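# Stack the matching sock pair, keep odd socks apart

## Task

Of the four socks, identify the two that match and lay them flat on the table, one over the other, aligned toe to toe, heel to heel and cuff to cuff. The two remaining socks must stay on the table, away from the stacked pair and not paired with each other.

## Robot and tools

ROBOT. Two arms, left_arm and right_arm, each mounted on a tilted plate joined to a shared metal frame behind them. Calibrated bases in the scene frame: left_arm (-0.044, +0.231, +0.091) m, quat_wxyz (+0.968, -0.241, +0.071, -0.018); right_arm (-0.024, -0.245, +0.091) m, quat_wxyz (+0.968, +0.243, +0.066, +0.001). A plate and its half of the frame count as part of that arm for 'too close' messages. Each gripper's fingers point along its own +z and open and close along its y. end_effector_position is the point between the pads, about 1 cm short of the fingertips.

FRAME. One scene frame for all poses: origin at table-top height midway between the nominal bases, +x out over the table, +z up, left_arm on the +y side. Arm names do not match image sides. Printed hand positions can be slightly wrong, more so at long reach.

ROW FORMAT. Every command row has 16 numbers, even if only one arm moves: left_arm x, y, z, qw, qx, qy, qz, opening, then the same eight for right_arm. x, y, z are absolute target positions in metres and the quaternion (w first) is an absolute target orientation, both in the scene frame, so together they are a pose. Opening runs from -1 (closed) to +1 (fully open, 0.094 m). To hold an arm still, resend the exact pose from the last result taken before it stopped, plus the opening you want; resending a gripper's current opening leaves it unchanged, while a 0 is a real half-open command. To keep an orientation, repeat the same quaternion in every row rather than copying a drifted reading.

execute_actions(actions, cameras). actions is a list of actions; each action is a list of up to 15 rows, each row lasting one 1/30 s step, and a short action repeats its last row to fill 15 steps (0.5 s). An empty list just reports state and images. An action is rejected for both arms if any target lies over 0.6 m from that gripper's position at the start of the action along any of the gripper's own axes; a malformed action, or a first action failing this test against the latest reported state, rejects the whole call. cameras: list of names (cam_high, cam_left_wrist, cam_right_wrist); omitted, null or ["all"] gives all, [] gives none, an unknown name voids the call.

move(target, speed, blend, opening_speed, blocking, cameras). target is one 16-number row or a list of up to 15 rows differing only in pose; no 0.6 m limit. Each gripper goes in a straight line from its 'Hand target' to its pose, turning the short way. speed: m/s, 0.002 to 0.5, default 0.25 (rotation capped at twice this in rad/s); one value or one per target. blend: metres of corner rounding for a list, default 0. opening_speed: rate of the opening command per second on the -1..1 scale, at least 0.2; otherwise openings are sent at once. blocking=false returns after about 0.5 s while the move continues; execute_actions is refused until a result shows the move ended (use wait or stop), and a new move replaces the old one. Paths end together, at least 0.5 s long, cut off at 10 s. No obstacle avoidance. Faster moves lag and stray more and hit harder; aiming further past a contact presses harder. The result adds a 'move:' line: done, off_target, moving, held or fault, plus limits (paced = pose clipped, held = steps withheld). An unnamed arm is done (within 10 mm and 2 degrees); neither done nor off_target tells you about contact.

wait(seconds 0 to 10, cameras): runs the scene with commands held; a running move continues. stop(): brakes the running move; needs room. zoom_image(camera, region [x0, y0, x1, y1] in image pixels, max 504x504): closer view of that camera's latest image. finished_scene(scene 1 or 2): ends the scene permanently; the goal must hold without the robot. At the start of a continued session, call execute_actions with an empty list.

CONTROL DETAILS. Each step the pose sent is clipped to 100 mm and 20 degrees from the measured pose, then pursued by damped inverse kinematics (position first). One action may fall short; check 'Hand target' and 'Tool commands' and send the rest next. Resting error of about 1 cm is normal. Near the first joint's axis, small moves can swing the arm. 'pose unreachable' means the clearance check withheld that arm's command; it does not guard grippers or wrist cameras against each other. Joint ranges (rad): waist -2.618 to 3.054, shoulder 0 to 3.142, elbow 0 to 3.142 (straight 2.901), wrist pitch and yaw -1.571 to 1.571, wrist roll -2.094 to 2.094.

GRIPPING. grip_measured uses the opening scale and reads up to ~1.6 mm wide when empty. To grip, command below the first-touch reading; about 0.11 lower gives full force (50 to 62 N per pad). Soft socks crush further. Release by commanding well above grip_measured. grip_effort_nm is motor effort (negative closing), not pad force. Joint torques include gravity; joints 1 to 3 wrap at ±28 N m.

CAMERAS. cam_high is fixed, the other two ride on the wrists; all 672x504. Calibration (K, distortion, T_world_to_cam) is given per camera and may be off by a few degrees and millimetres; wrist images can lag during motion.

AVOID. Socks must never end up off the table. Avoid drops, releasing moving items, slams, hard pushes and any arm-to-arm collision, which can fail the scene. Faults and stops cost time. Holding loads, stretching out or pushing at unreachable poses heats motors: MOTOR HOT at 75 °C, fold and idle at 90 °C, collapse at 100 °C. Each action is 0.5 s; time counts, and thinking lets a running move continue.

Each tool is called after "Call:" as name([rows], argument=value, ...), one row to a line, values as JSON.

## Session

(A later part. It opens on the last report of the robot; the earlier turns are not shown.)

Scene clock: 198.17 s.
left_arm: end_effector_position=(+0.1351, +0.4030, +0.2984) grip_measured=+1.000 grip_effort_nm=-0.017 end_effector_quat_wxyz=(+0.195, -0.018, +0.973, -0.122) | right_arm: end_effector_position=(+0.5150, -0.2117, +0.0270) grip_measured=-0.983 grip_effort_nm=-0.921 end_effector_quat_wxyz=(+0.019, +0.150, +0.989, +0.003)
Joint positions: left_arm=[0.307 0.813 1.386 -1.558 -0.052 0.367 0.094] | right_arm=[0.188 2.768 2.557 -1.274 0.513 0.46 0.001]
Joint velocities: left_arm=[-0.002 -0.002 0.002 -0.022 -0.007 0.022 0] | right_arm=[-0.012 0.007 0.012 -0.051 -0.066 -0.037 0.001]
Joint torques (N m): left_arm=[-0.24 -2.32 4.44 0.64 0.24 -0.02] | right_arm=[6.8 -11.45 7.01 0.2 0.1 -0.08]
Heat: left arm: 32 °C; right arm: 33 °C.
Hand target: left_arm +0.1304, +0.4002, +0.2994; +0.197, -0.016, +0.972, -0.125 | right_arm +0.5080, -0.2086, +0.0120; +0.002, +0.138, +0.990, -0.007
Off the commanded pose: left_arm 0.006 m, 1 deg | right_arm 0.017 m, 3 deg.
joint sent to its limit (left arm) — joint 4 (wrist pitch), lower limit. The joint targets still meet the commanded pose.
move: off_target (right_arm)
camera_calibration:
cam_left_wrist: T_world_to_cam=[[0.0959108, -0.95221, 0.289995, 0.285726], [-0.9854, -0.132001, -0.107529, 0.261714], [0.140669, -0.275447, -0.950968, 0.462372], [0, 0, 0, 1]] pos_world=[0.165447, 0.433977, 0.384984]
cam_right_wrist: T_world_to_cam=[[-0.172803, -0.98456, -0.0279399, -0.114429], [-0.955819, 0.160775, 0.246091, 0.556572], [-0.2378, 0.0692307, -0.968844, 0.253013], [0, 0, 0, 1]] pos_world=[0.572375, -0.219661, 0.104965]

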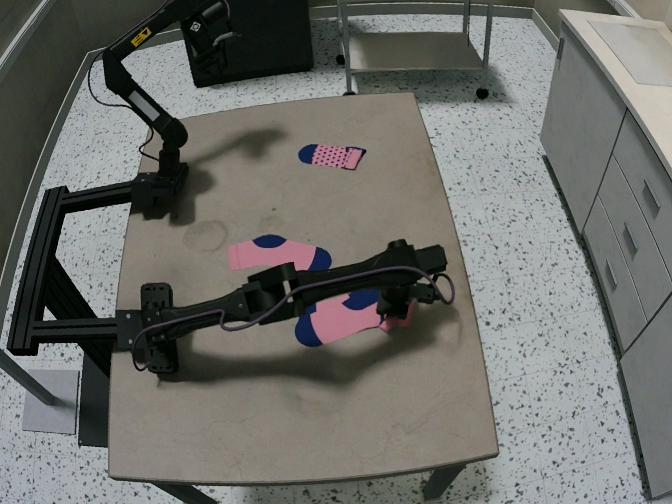

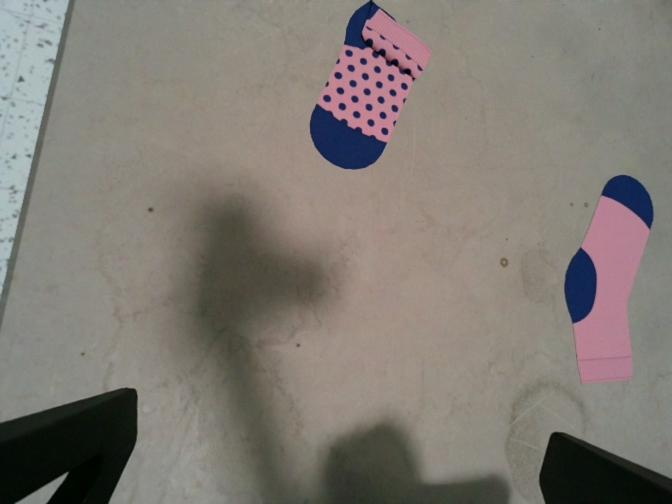

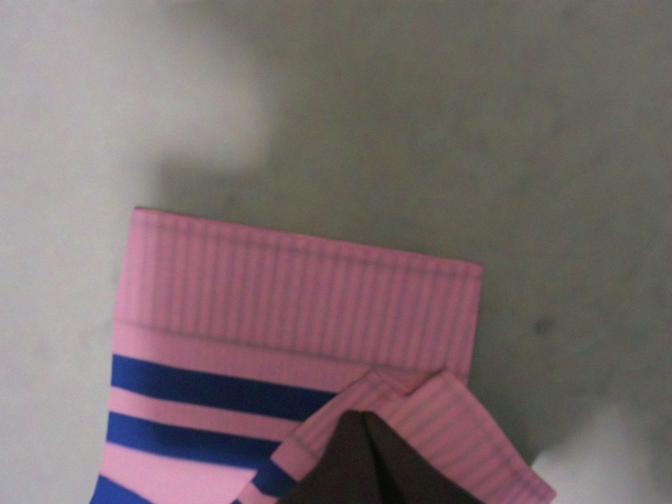

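Call:
move([
  [0.13,0.40,0.3,0.186,-0.014,0.974,-0.127,1,0.418,-0.21,0.105,0,0.292,0.956,0,-1],
  [0.13,0.40,0.3,0.186,-0.014,0.974,-0.127,1,0.318,-0.212,0.168,0,0.485,0.875,0,-1],
  [0.13,0.40,0.3,0.186,-0.014,0.974,-0.127,1,0.243,-0.213,0.223,0,0.616,0.788,0,-1],
  [0.13,0.40,0.3,0.186,-0.014,0.974,-0.127,1,0.236,-0.19,0.28,0,0.616,0.788,0,-1],
], speed=0.13, blend=0.015)

Call:
zoom_image(camera="cam_high", region=[200, 190, 440, 370])

Scene clock: 211.13 s.
left_arm: end_effector_position=(+0.1351, +0.4030, +0.2984) grip_measured=+1.000 grip_effort_nm=-0.017 end_effector_quat_wxyz=(+0.195, -0.018, +0.973, -0.122) | right_arm: end_effector_position=(+0.2370, -0.1851, +0.2669) grip_measured=-0.983 grip_effort_nm=-0.916 end_effector_quat_wxyz=(-0.006, +0.596, +0.802, +0.045)
Joint positions: left_arm=[0.307 0.813 1.386 -1.558 -0.052 0.367 0.094] | right_arm=[0.797 1.719 1.513 -1.544 0.413 2.1 0.001]
Joint velocities: left_arm=[0.012 -0.027 0.007 0.022 0.022 0.007 0] | right_arm=[0.007 -0.007 -0.007 0.007 -0.022 0.007 -0.001]
Joint torques (N m): left_arm=[-0.14 -2.33 4.53 0.65 0.24 -0.03] | right_arm=[4.16 -6.65 7.49 0.29 -0.09 0.09]
Heat: left arm: 32 °C; right arm: 34 °C.
Hand target: left_arm +0.1304, +0.4002, +0.2994; +0.197, -0.016, +0.972, -0.125 | right_arm +0.2361, -0.1881, +0.2789; -0.006, +0.598, +0.799, +0.058
Off the commanded pose: left_arm 0.006 m, 1 deg | right_arm 0.014 m, 6 deg.
joint sent to its limit (left arm) — joint 4 (wrist pitch), lower limit. The joint targets still meet the commanded pose.
joint sent to its limit (right arm) — joint 4 (wrist pitch), lower limit; joint 6 (wrist roll), upper limit. The joint targets are off in orientation, not in position.
move: off_target (right_arm)
camera_calibration:
cam_left_wrist: T_world_to_cam=[[0.0959108, -0.95221, 0.289995, 0.285726], [-0.9854, -0.132001, -0.107529, 0.261714], [0.140669, -0.275447, -0.950968, 0.462372], [0, 0, 0, 1]] pos_world=[0.165447, 0.433977, 0.384984]
cam_right_wrist: T_world_to_cam=[[-0.910562, -0.402831, -0.0927542, 0.170173], [-0.409681, 0.849507, 0.332413, 0.202587], [-0.055111, 0.340683, -0.938562, 0.416409], [0, 0, 0, 1]] pos_world=[0.260898, -0.245412, 0.339267]

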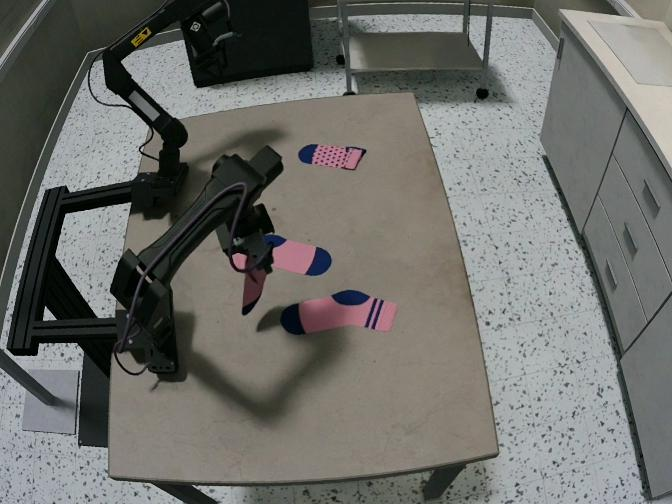

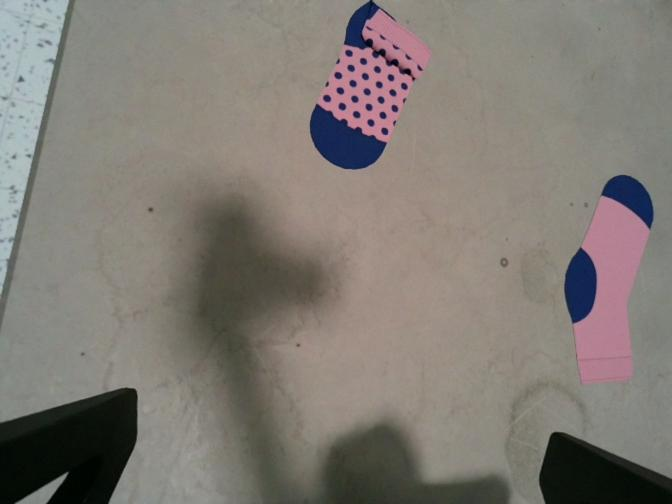

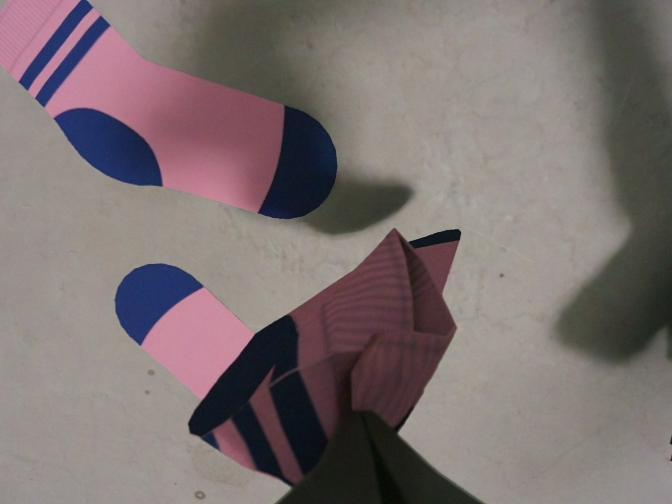

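Scaled by 2.100.

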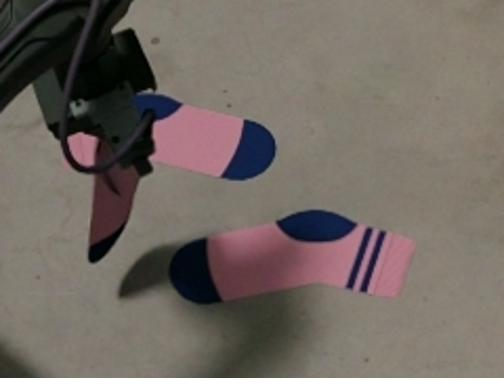

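Call:
move([
  [0.13,0.40,0.3,0.186,-0.014,0.974,-0.127,1,0.245,-0.185,0.34,0,0.616,0.788,0,-1],
], speed=0.2)

Call:
zoom_image(camera="cam_high", region=[200, 190, 440, 370])

Scene clock: 215.27 s.
left_arm: end_effector_position=(+0.1351, +0.4030, +0.2984) grip_measured=+1.000 grip_effort_nm=-0.017 end_effector_quat_wxyz=(+0.195, -0.018, +0.973, -0.122) | right_arm: end_effector_position=(+0.2457, -0.1829, +0.3341) grip_measured=-0.983 grip_effort_nm=-0.916 end_effector_quat_wxyz=(+0.010, +0.598, +0.784, +0.168)
Joint positions: left_arm=[0.307 0.813 1.386 -1.558 -0.052 0.367 0.094] | right_arm=[0.878 1.618 1.652 -1.546 0.413 2.101 0.001]
Joint velocities: left_arm=[0.007 0.007 0.002 0.022 0.007 -0.051 0] | right_arm=[0.007 -0.002 0.002 -0.037 0.007 0.081 0]
Joint torques (N m): left_arm=[-0.27 -2.35 4.33 0.6 0.22 -0.01] | right_arm=[3.85 -3.52 6.68 0.79 0.11 0.08]
Heat: left arm: 32 °C; right arm: 34 °C.
Hand target: left_arm +0.1304, +0.4002, +0.2994; +0.197, -0.016, +0.972, -0.125 | right_arm +0.2443, -0.1857, +0.3399; +0.016, +0.596, +0.785, +0.170
Off the commanded pose: left_arm 0.006 m, 1 deg | right_arm 0.006 m, 19 deg.
joint sent to its limit (left arm) — joint 4 (wrist pitch), lower limit. The joint targets still meet the commanded pose.
joint sent to its limit (right arm) — joint 4 (wrist pitch), lower limit; joint 6 (wrist roll), upper limit. The joint targets are off in orientation, not in position.
move: off_target (right_arm)
camera_calibration:
cam_left_wrist: T_world_to_cam=[[0.0959108, -0.95221, 0.289995, 0.285726], [-0.9854, -0.132001, -0.107529, 0.261714], [0.140669, -0.275447, -0.950968, 0.462372], [0, 0, 0, 1]] pos_world=[0.165447, 0.433977, 0.384984]
cam_right_wrist: T_world_to_cam=[[-0.885817, -0.340483, -0.315277, 0.264911], [-0.450361, 0.794532, 0.407301, 0.156861], [0.111818, 0.502782, -0.85715, 0.44057], [0, 0, 0, 1]] pos_world=[0.256043, -0.255944, 0.397265]

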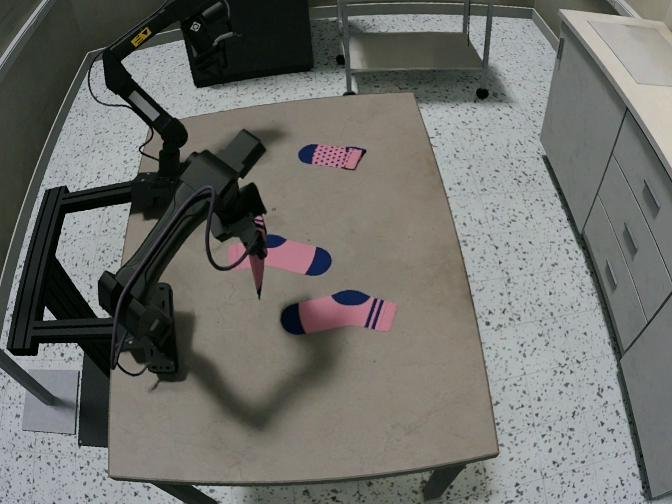

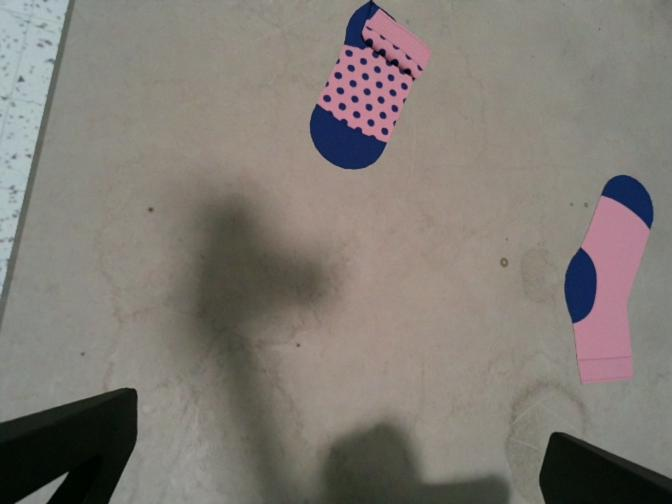

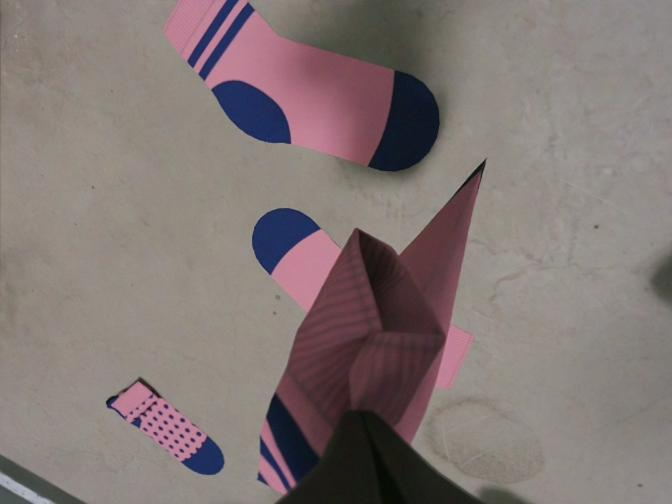

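Scaled by 2.100.

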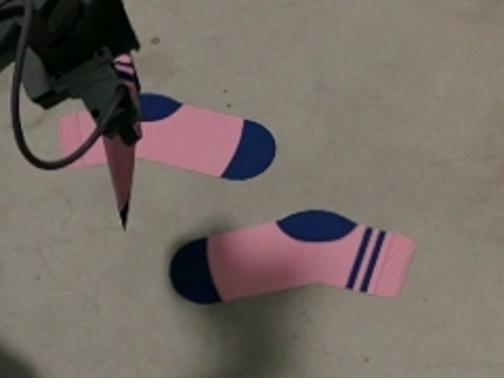

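Call:
move([
  [0.13,0.40,0.3,0.186,-0.014,0.974,-0.127,1,0.209,-0.173,0.29,0,0.574,0.819,0,-1],
  [0.13,0.40,0.3,0.186,-0.014,0.974,-0.127,1,0.209,-0.173,0.225,0,0.574,0.819,0,-1],
  [0.13,0.40,0.3,0.186,-0.014,0.974,-0.127,1,0.290,-0.176,0.17,0,0.438,0.899,0,-1],
  [0.13,0.40,0.3,0.186,-0.014,0.974,-0.127,1,0.40,-0.182,0.105,0,0.216,0.976,0,-1],
  [0.13,0.40,0.3,0.186,-0.014,0.974,-0.127,1,0.524,-0.189,0.012,0,0,1,0,-1],
], speed=0.13, blend=0.015)

Call:
zoom_image(camera="cam_high", region=[250, 220, 450, 380])

Scene clock: 231.80 s.
left_arm: end_effector_position=(+0.1351, +0.4030, +0.2984) grip_measured=+1.000 grip_effort_nm=-0.012 end_effector_quat_wxyz=(+0.195, -0.018, +0.973, -0.122) | right_arm: end_effector_position=(+0.5321, -0.1926, +0.0280) grip_measured=-0.983 grip_effort_nm=-0.921 end_effector_quat_wxyz=(+0.043, +0.011, +0.999, +0.005)
Joint positions: left_arm=[0.307 0.813 1.386 -1.558 -0.052 0.367 0.094] | right_arm=[0.214 2.932 2.858 -1.369 0.515 0.183 0.001]
Joint velocities: left_arm=[-0.002 0.002 -0.002 -0.007 -0.081 -0.051 0] | right_arm=[-0.017 -0.017 0.012 0.007 0.022 -0.007 0]
Joint torques (N m): left_arm=[-0.28 -2.48 4.38 0.63 0.19 -0.03] | right_arm=[6.9 -11.79 7.17 0.25 0.11 -0.1]
Heat: left arm: 32 °C; right arm: 33 °C.
Hand target: left_arm +0.1304, +0.4002, +0.2994; +0.197, -0.016, +0.972, -0.125 | right_arm +0.5233, -0.1905, +0.0117; +0.024, -0.001, +1.000, -0.004
Off the commanded pose: left_arm 0.006 m, 1 deg | right_arm 0.018 m, 5 deg.
joint sent to its limit (left arm) — joint 4 (wrist pitch), lower limit. The joint targets still meet the commanded pose.
move: off_target (right_arm)
camera_calibration:
cam_left_wrist: T_world_to_cam=[[0.0959108, -0.95221, 0.289995, 0.285726], [-0.9854, -0.132001, -0.107529, 0.261714], [0.140669, -0.275447, -0.950968, 0.462372], [0, 0, 0, 1]] pos_world=[0.165447, 0.433977, 0.384984]
cam_right_wrist: T_world_to_cam=[[0.106546, -0.994102, -0.0202079, -0.243347], [-0.974275, -0.108437, 0.197559, 0.528963], [-0.198585, -0.00136103, -0.980083, 0.222617], [0, 0, 0, 1]] pos_world=[0.585492, -0.18425, 0.108764]

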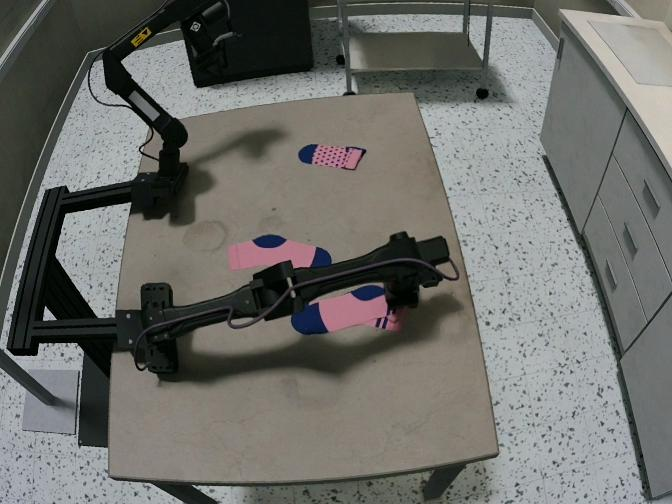

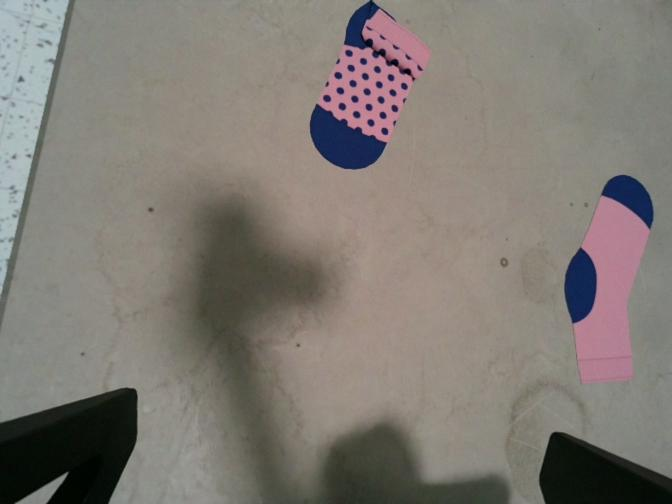

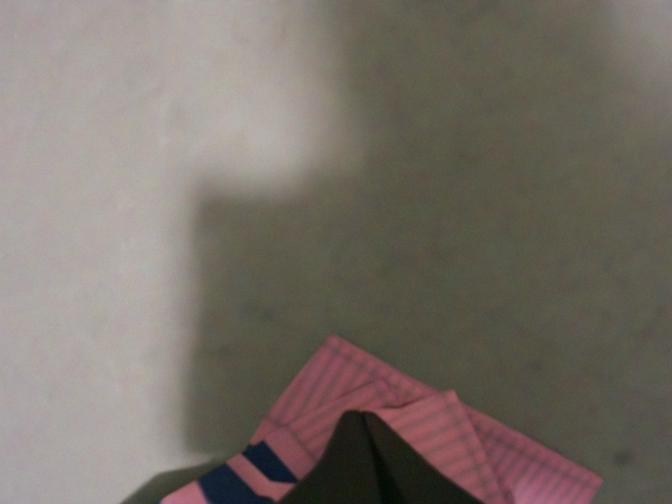

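Scaled by 2.520.

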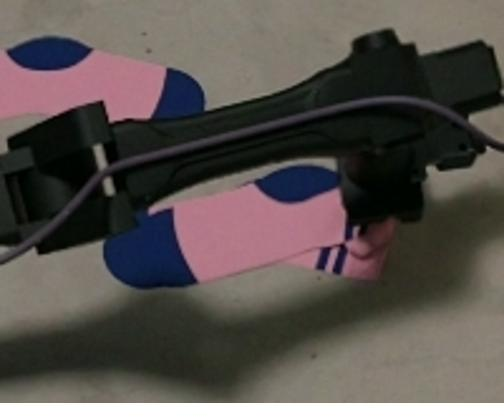

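Call:
move([
  [0.13,0.40,0.3,0.186,-0.014,0.974,-0.127,1,0.50,-0.19,0.05,0,0.05,0.9987,0,-1],
  [0.13,0.40,0.3,0.186,-0.014,0.974,-0.127,1,0.43,-0.196,0.09,0,0.15,0.989,0,-1],
  [0.13,0.40,0.3,0.186,-0.014,0.974,-0.127,1,0.525,-0.214,0.012,0,0.1,0.995,0,-1],
], speed=0.13, blend=0.01)

Call:
zoom_image(camera="cam_high", region=[250, 220, 450, 380])

Scene clock: 242.70 s.
left_arm: end_effector_position=(+0.1351, +0.4030, +0.2984) grip_measured=+1.000 grip_effort_nm=-0.022 end_effector_quat_wxyz=(+0.195, -0.018, +0.973, -0.122) | right_arm: end_effector_position=(+0.5342, -0.2190, +0.0283) grip_measured=-0.983 grip_effort_nm=-0.921 end_effector_quat_wxyz=(+0.038, +0.113, +0.993, +0.010)
Joint positions: left_arm=[0.307 0.813 1.386 -1.558 -0.052 0.367 0.094] | right_arm=[0.17 2.898 2.843 -1.373 0.505 0.344 0.001]
Joint velocities: left_arm=[-0.027 -0.002 -0.012 0.037 -0.007 -0.066 0] | right_arm=[-0.017 -0.022 -0.012 -0.051 0.081 -0.007 0]
Joint torques (N m): left_arm=[-0.18 -2.37 4.49 0.62 0.21 -0.05] | right_arm=[6.99 -11.74 7.06 0.23 0.04 -0.09]
Heat: left arm: 32 °C; right arm: 36 °C.
Hand target: left_arm +0.1304, +0.4002, +0.2994; +0.197, -0.016, +0.972, -0.125 | right_arm +0.5245, -0.2145, +0.0121; +0.016, +0.100, +0.995, +0.003
Off the commanded pose: left_arm 0.006 m, 1 deg | right_arm 0.019 m, 5 deg.
joint sent to its limit (left arm) — joint 4 (wrist pitch), lower limit. The joint targets still meet the commanded pose.
move: off_target (right_arm)
camera_calibration:
cam_left_wrist: T_world_to_cam=[[0.0959108, -0.95221, 0.289995, 0.285726], [-0.9854, -0.132001, -0.107529, 0.261714], [0.140669, -0.275447, -0.950968, 0.462372], [0, 0, 0, 1]] pos_world=[0.165447, 0.433977, 0.384984]
cam_right_wrist: T_world_to_cam=[[-0.0984161, -0.994324, -0.0404288, -0.159836], [-0.973996, 0.087914, 0.208811, 0.570594], [-0.204071, 0.0599278, -0.97712, 0.239494], [0, 0, 0, 1]] pos_world=[0.5889, -0.223444, 0.108406]

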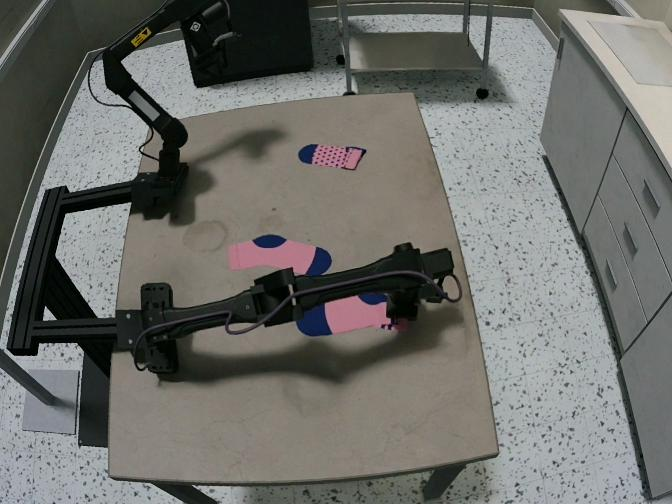

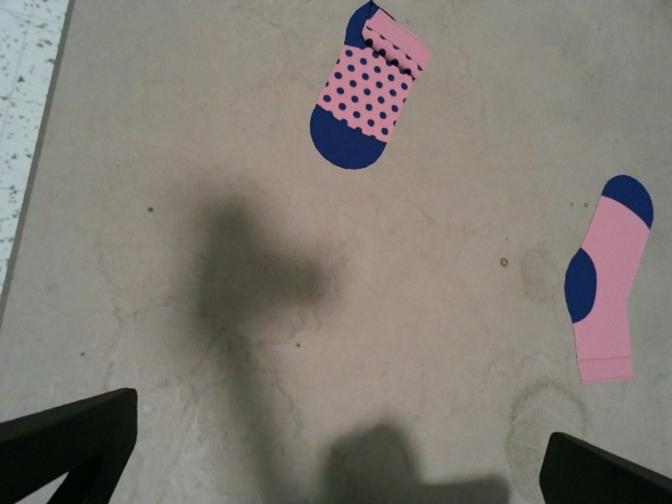

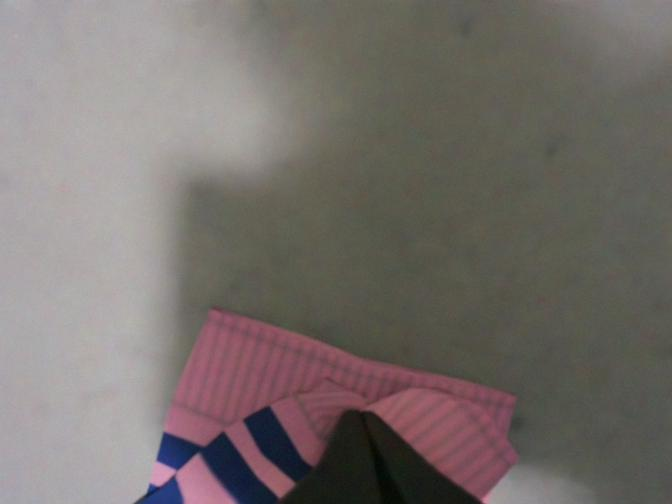

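Scaled by 2.520.

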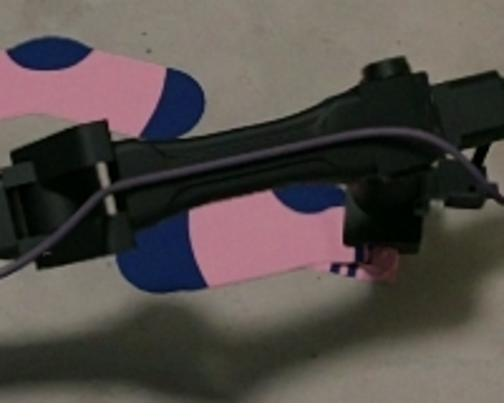

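Call:
move([
  [0.13,0.40,0.3,0.186,-0.014,0.974,-0.127,1,0.525,-0.214,0.012,0,0.1,0.995,0,0],
], opening_speed=1, cameras=["cam_right_wrist"])

Call:
move([
  [0.13,0.40,0.3,0.186,-0.014,0.974,-0.127,1,0.525,-0.214,0.1,0,0.1,0.995,0,0],
  [0.13,0.40,0.3,0.186,-0.014,0.974,-0.127,1,0.42,-0.24,0.22,0,0,1,0,0],
], blend=0.04)

Call:
zoom_image(camera="cam_high", region=[250, 240, 450, 380])

Scene clock: 246.70 s.
left_arm: end_effector_position=(+0.1351, +0.4030, +0.2984) grip_measured=+1.000 grip_effort_nm=-0.022 end_effector_quat_wxyz=(+0.195, -0.018, +0.973, -0.122) | right_arm: end_effector_position=(+0.5314, -0.2183, +0.0261) grip_measured=-0.002 grip_effort_nm=0.100 end_effector_quat_wxyz=(+0.032, +0.110, +0.993, +0.009)
Joint positions: left_arm=[0.307 0.813 1.386 -1.558 -0.052 0.367 0.094] | right_arm=[0.17 2.91 2.857 -1.39 0.505 0.343 0.047]
Joint velocities: left_arm=[0.007 -0.012 0.002 -0.037 -0.037 -0.037 0] | right_arm=[-0.007 -0.007 -0.017 -0.037 -0.007 -0.037 0.002]
Joint torques (N m): left_arm=[-0.21 -2.41 4.44 0.62 0.23 -0.04] | right_arm=[7.01 -11.97 7.16 0.27 0.02 -0.06]
Heat: left arm: 32 °C; right arm: 36 °C.
Hand target: left_arm +0.1304, +0.4002, +0.2994; +0.197, -0.016, +0.972, -0.125 | right_arm +0.5243, -0.2141, +0.0119; +0.016, +0.100, +0.995, +0.004
Off the commanded pose: left_arm 0.006 m, 1 deg | right_arm 0.016 m, 4 deg.
elbow stopped short (right arm): the move would have taken joint 3 (elbow) straighter than the controller allows.
joint sent to its limit (left arm) — joint 4 (wrist pitch), lower limit. The joint targets still meet the commanded pose.
move: off_target (right_arm)
camera_calibration:
cam_right_wrist: T_world_to_cam=[[-0.0920503, -0.995049, -0.0374626, -0.163045], [-0.972107, 0.0816501, 0.219868, 0.565668], [-0.215721, 0.0566566, -0.97481, 0.242213], [0, 0, 0, 1]] pos_world=[0.587132, -0.222148, 0.105631]
Images, in order (width x height): cam_right_wrist 672x504.

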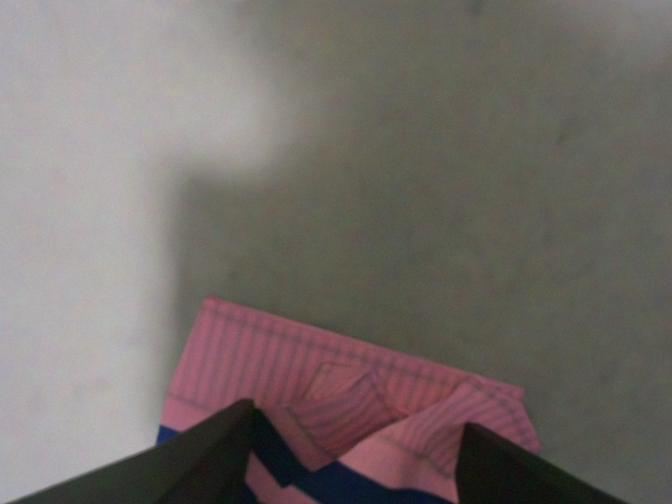

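Scene clock: 248.33 s.
left_arm: end_effector_position=(+0.1351, +0.4030, +0.2984) grip_measured=+1.000 grip_effort_nm=-0.012 end_effector_quat_wxyz=(+0.195, -0.018, +0.973, -0.122) | right_arm: end_effector_position=(+0.4258, -0.2408, +0.2142) grip_measured=-0.002 grip_effort_nm=0.095 end_effector_quat_wxyz=(+0.030, +0.009, +0.999, +0.011)
Joint positions: left_arm=[0.307 0.813 1.386 -1.558 -0.052 0.367 0.094] | right_arm=[0.369 2.224 2.228 -1.559 0.507 0.37 0.047]
Joint velocities: left_arm=[0.017 0.012 -0.002 0.037 0.007 -0.066 0] | right_arm=[-0.022 -0.007 -0.022 0.007 -0.037 -0.095 0]
Joint torques (N m): left_arm=[-0.4 -2.32 4.55 0.65 0.22 -0.02] | right_arm=[6.75 -12.67 3.99 0.4 0.03 -0.01]
Heat: left arm: 32 °C; right arm: 37 °C.
Hand target: left_arm +0.1304, +0.4002, +0.2994; +0.197, -0.016, +0.972, -0.125 | right_arm +0.4201, -0.2396, +0.2192; +0.030, +0.000, +0.999, +0.010
Off the commanded pose: left_arm 0.006 m, 1 deg | right_arm 0.008 m, 4 deg.
elbow stopped short (right arm): the move would have taken joint 3 (elbow) straighter than the controller allows.
joint sent to its limit (left arm) — joint 4 (wrist pitch), lower limit. The joint targets still meet the commanded pose.
joint sent to its limit (right arm) — joint 4 (wrist pitch), lower limit. The joint targets are off in orientation, not in position.
move: off_target (right_arm)
camera_calibration:
cam_left_wrist: T_world_to_cam=[[0.0959108, -0.95221, 0.289995, 0.285726], [-0.9854, -0.132001, -0.107529, 0.261714], [0.140669, -0.275447, -0.950968, 0.462372], [0, 0, 0, 1]] pos_world=[0.165447, 0.433977, 0.384984]
cam_right_wrist: T_world_to_cam=[[0.110158, -0.993247, -0.0364126, -0.274016], [-0.968314, -0.11551, 0.221416, 0.374062], [-0.224127, 0.0108681, -0.974499, 0.396502], [0, 0, 0, 1]] pos_world=[0.481261, -0.233267, 0.29359]

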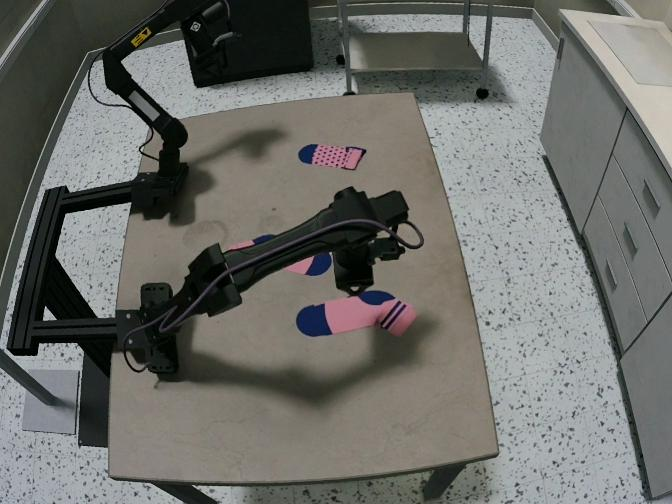

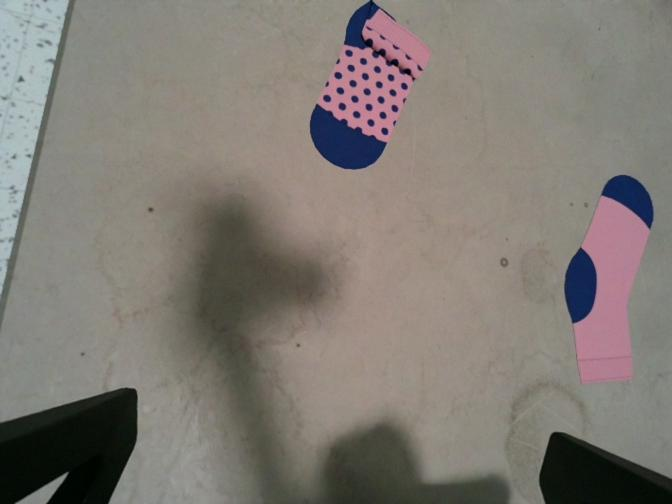

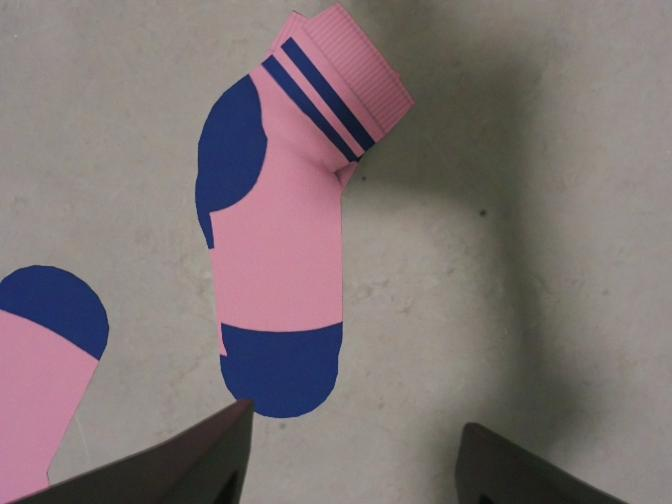

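Scaled by 2.520.

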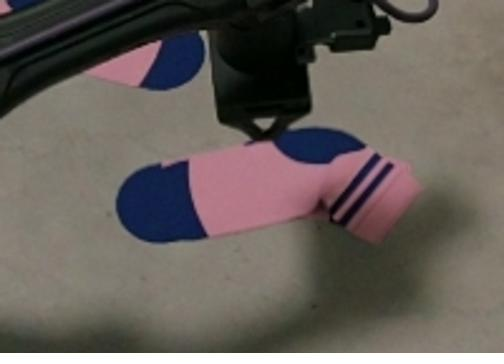

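Call:
zoom_image(camera="cam_right_wrist", region=[180, 0, 440, 200])

Scaled by 1.938.

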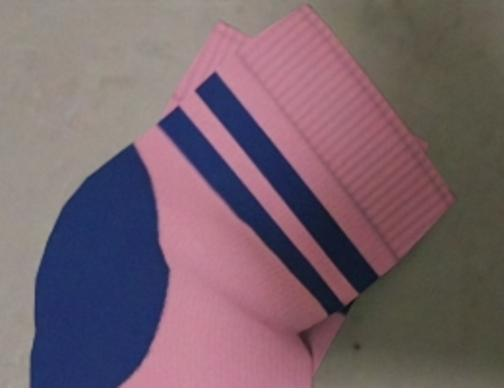

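Call:
move([
  [0.13,0.40,0.3,0.186,-0.014,0.974,-0.127,1,0.50,-0.205,0.09,0,0.383,0.924,0,0],
], cameras=["cam_right_wrist"])

Scene clock: 265.83 s.
left_arm: end_effector_position=(+0.1351, +0.4030, +0.2984) grip_measured=+1.000 grip_effort_nm=-0.012 end_effector_quat_wxyz=(+0.195, -0.018, +0.973, -0.122) | right_arm: end_effector_position=(+0.5025, -0.2091, +0.0985) grip_measured=-0.002 grip_effort_nm=0.095 end_effector_quat_wxyz=(+0.014, +0.385, +0.923, +0.011)
Joint positions: left_arm=[0.307 0.813 1.386 -1.558 -0.052 0.367 0.094] | right_arm=[0.261 2.756 2.778 -1.549 0.507 1.034 0.047]
Joint velocities: left_arm=[-0.017 0.012 -0.002 0.007 -0.066 0.022 0] | right_arm=[0.007 -0.002 -0.027 -0.022 -0.037 0.037 -0.002]
Joint torques (N m): left_arm=[-0.29 -2.29 4.46 0.66 0.2 -0.05] | right_arm=[7.16 -11.78 7.23 0.26 0.06 0.09]
Heat: left arm: 32 °C; right arm: 38 °C.
Hand target: left_arm +0.1304, +0.4002, +0.2994; +0.197, -0.016, +0.972, -0.125 | right_arm +0.4993, -0.2052, +0.0899; +0.006, +0.382, +0.924, +0.003
Off the commanded pose: left_arm 0.006 m, 1 deg | right_arm 0.010 m, 2 deg.
joint sent to its limit (left arm) — joint 4 (wrist pitch), lower limit. The joint targets still meet the commanded pose.
joint sent to its limit (right arm) — joint 4 (wrist pitch), lower limit. The joint targets still meet the commanded pose.
move: done
camera_calibration:
cam_right_wrist: T_world_to_cam=[[-0.615442, -0.786579, -0.0502364, 0.154007], [-0.768038, 0.584176, 0.262403, 0.519213], [-0.177054, 0.200077, -0.96365, 0.315445], [0, 0, 0, 1]] pos_world=[0.549408, -0.245287, 0.175472]
Images, in order (width x height): cam_right_wrist 672x504.

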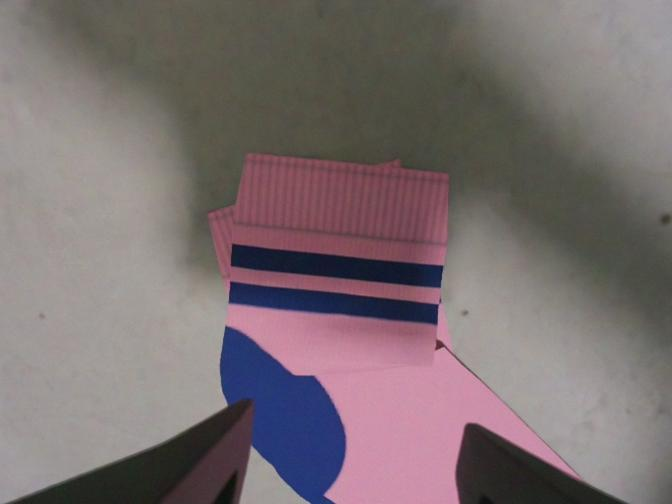

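Call:
move([
  [0.13,0.40,0.3,0.186,-0.014,0.974,-0.127,1,0.521,-0.219,0.05,0,0.37,0.929,0,0],
  [0.13,0.40,0.3,0.186,-0.014,0.974,-0.127,1,0.521,-0.218,0.004,0,0.37,0.929,0,0],
], speed=0.1, cameras=["cam_right_wrist"])

Call:
move([
  [0.13,0.40,0.3,0.186,-0.014,0.974,-0.127,1,0.521,-0.218,0.004,0,0.37,0.929,0,-1],
], opening_speed=1, cameras=["cam_right_wrist"])

Scene clock: 272.20 s.
left_arm: end_effector_position=(+0.1351, +0.4030, +0.2984) grip_measured=+1.000 grip_effort_nm=-0.017 end_effector_quat_wxyz=(+0.195, -0.018, +0.973, -0.122) | right_arm: end_effector_position=(+0.5194, -0.2238, +0.0245) grip_measured=-0.002 grip_effort_nm=0.100 end_effector_quat_wxyz=(+0.006, +0.371, +0.929, +0.006)
Joint positions: left_arm=[0.307 0.813 1.386 -1.558 -0.052 0.367 0.094] | right_arm=[0.162 2.91 2.864 -1.448 0.502 0.901 0.047]
Joint velocities: left_arm=[-0.012 -0.012 -0.012 0.051 0.007 0.007 0] | right_arm=[-0.012 0.002 -0.002 0.007 0.007 -0.037 0]
Joint torques (N m): left_arm=[-0.2 -2.26 4.26 0.66 0.2 -0.05] | right_arm=[6.61 -11.29 6.48 0.73 0.05 -0.08]
Heat: left arm: 32 °C; right arm: 38 °C.
Hand target: left_arm +0.1304, +0.4002, +0.2994; +0.197, -0.016, +0.972, -0.125 | right_arm +0.5198, -0.2187, +0.0045; +0.004, +0.370, +0.929, +0.001
Off the commanded pose: left_arm 0.006 m, 1 deg | right_arm 0.021 m, 1 deg.
elbow stopped short (right arm): the move would have taken joint 3 (elbow) straighter than the controller allows.
joint sent to its limit (left arm) — joint 4 (wrist pitch), lower limit. The joint targets still meet the commanded pose.
move: off_target (right_arm)
camera_calibration:
cam_right_wrist: T_world_to_cam=[[-0.591117, -0.805846, -0.0345406, 0.13169], [-0.781165, 0.561295, 0.273366, 0.561602], [-0.200903, 0.188573, -0.96129, 0.259883], [0, 0, 0, 1]] pos_world=[0.568759, -0.258109, 0.100849]
Images, in order (width x height): cam_right_wrist 672x504.

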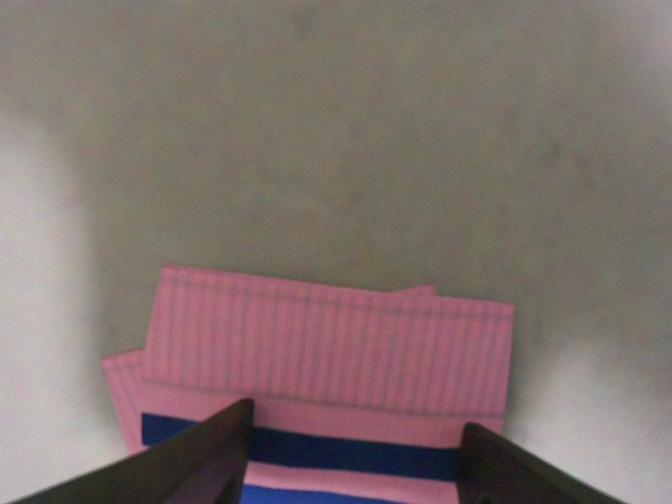

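Scene clock: 273.40 s.
left_arm: end_effector_position=(+0.1351, +0.4030, +0.2984) grip_measured=+1.000 grip_effort_nm=-0.022 end_effector_quat_wxyz=(+0.195, -0.018, +0.973, -0.122) | right_arm: end_effector_position=(+0.5241, -0.2222, +0.0247) grip_measured=-0.979 grip_effort_nm=-0.974 end_effector_quat_wxyz=(+0.013, +0.375, +0.927, +0.013)
Joint positions: left_arm=[0.307 0.813 1.386 -1.558 -0.052 0.367 0.094] | right_arm=[0.162 2.91 2.864 -1.426 0.497 0.9 0.001]
Joint velocities: left_arm=[-0.002 0.007 -0.002 -0.051 -0.081 -0.007 0] | right_arm=[0.007 0.012 0.012 -0.022 -0.037 0.037 -0.001]
Joint torques (N m): left_arm=[-0.39 -2.17 4.31 0.66 0.2 -0.05] | right_arm=[6.61 -11.6 5.94 0.58 0.1 -0.07]
Heat: left arm: 32 °C; right arm: 38 °C.
Hand target: left_arm +0.1304, +0.4002, +0.2994; +0.197, -0.016, +0.972, -0.125 | right_arm +0.5201, -0.2183, +0.0044; +0.004, +0.370, +0.929, +0.002
Off the commanded pose: left_arm 0.006 m, 1 deg | right_arm 0.021 m, 2 deg.
joint sent to its limit (left arm) — joint 4 (wrist pitch), lower limit. The joint targets still meet the commanded pose.
move: off_target (right_arm)
camera_calibration:
cam_right_wrist: T_world_to_cam=[[-0.598068, -0.799769, -0.051815, 0.141226], [-0.780593, 0.566637, 0.263813, 0.5655], [-0.181629, 0.198224, -0.963181, 0.252746], [0, 0, 0, 1]] pos_world=[0.571794, -0.257585, 0.101572]
Images, in order (width x height): cam_right_wrist 672x504.

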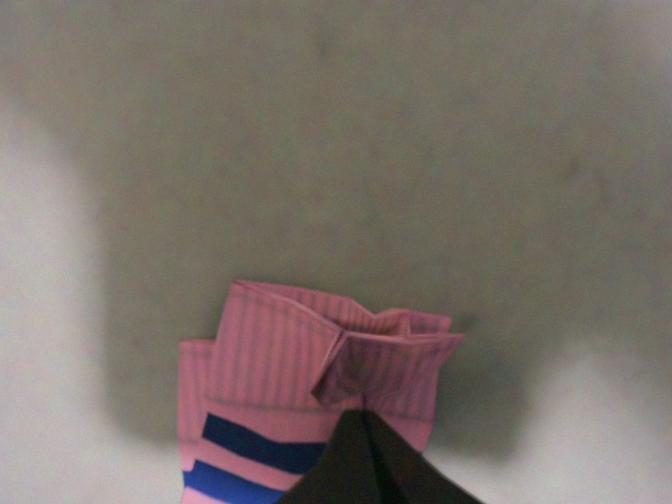

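Call:
move([
  [0.13,0.40,0.3,0.186,-0.014,0.974,-0.127,1,0.46,-0.2,0.08,0,0.37,0.929,0,-1],
  [0.13,0.40,0.3,0.186,-0.014,0.974,-0.127,1,0.39,-0.19,0.12,0,0.37,0.929,0,-1],
], speed=0.12, blend=0.02)

Call:
zoom_image(camera="cam_high", region=[250, 220, 450, 380])

Scene clock: 278.30 s.
left_arm: end_effector_position=(+0.1351, +0.4030, +0.2984) grip_measured=+1.000 grip_effort_nm=-0.017 end_effector_quat_wxyz=(+0.195, -0.018, +0.973, -0.122) | right_arm: end_effector_position=(+0.3918, -0.1911, +0.1099) grip_measured=-0.981 grip_effort_nm=-1.013 end_effector_quat_wxyz=(-0.011, +0.366, +0.930, -0.008)
Joint positions: left_arm=[0.307 0.813 1.386 -1.558 -0.052 0.367 0.094] | right_arm=[0.37 2.237 1.773 -1.195 0.502 1.153 0.001]
Joint velocities: left_arm=[0.002 -0.002 -0.012 0.037 0.037 0.037 0] | right_arm=[0.012 0.007 0.002 0.007 -0.051 0.007 0]
Joint torques (N m): left_arm=[-0.28 -2.24 4.49 0.68 0.23 -0.06] | right_arm=[7.01 -14.06 3.73 0.52 -0.01 0.11]
Heat: left arm: 33 °C; right arm: 38 °C.
Hand target: left_arm +0.1304, +0.4002, +0.2994; +0.197, -0.016, +0.972, -0.125 | right_arm +0.3917, -0.1887, +0.1196; +0.000, +0.370, +0.929, +0.003
Off the commanded pose: left_arm 0.006 m, 1 deg | right_arm 0.010 m, 2 deg.
joint sent to its limit (left arm) — joint 4 (wrist pitch), lower limit. The joint targets still meet the commanded pose.
move: done
camera_calibration:
cam_left_wrist: T_world_to_cam=[[0.0959108, -0.95221, 0.289995, 0.285726], [-0.9854, -0.132001, -0.107529, 0.261714], [0.140669, -0.275447, -0.950968, 0.462372], [0, 0, 0, 1]] pos_world=[0.165447, 0.433977, 0.384984]
cam_right_wrist: T_world_to_cam=[[-0.584387, -0.811475, -0.0000163264, 0.0780975], [-0.774431, 0.557703, 0.298704, 0.414189], [-0.242382, 0.174571, -0.954346, 0.322967], [0, 0, 0, 1]] pos_world=[0.444682, -0.224001, 0.184504]

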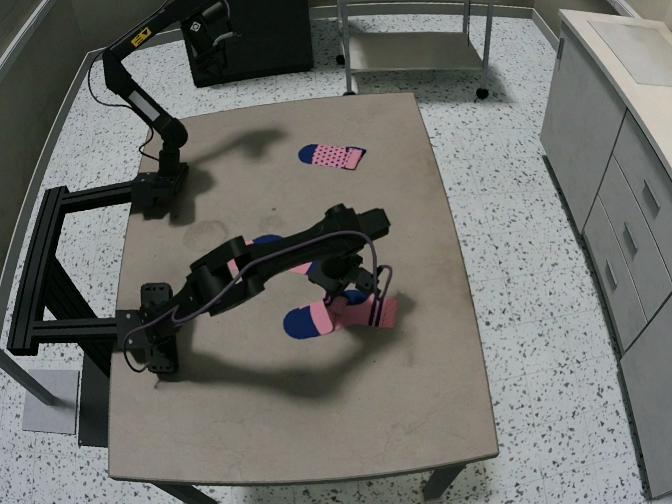

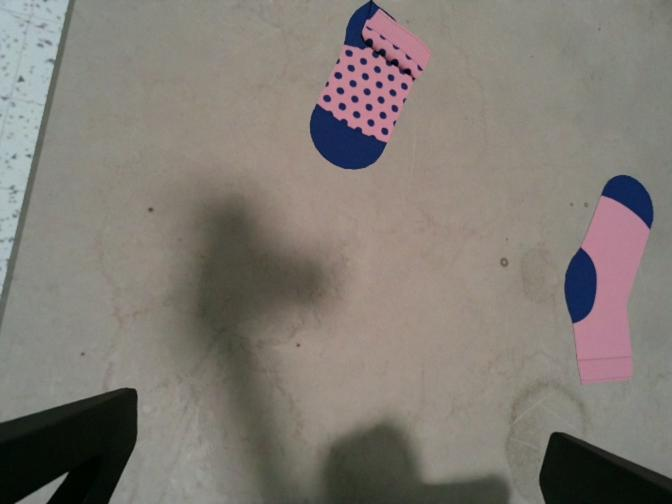

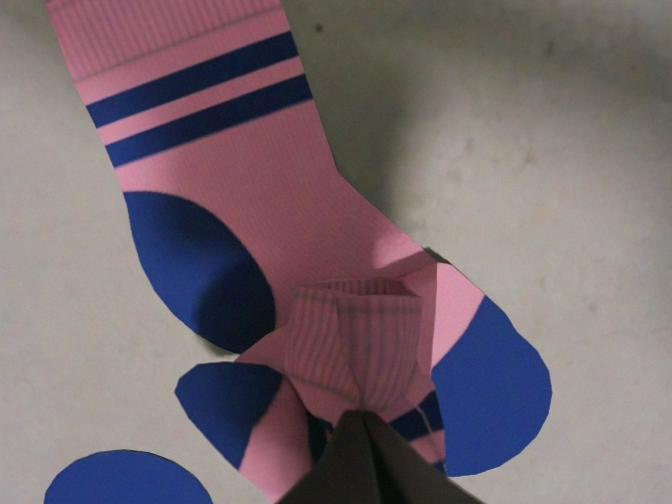

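Scaled by 2.520.

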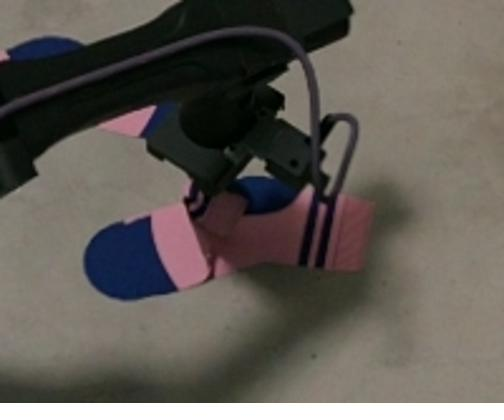

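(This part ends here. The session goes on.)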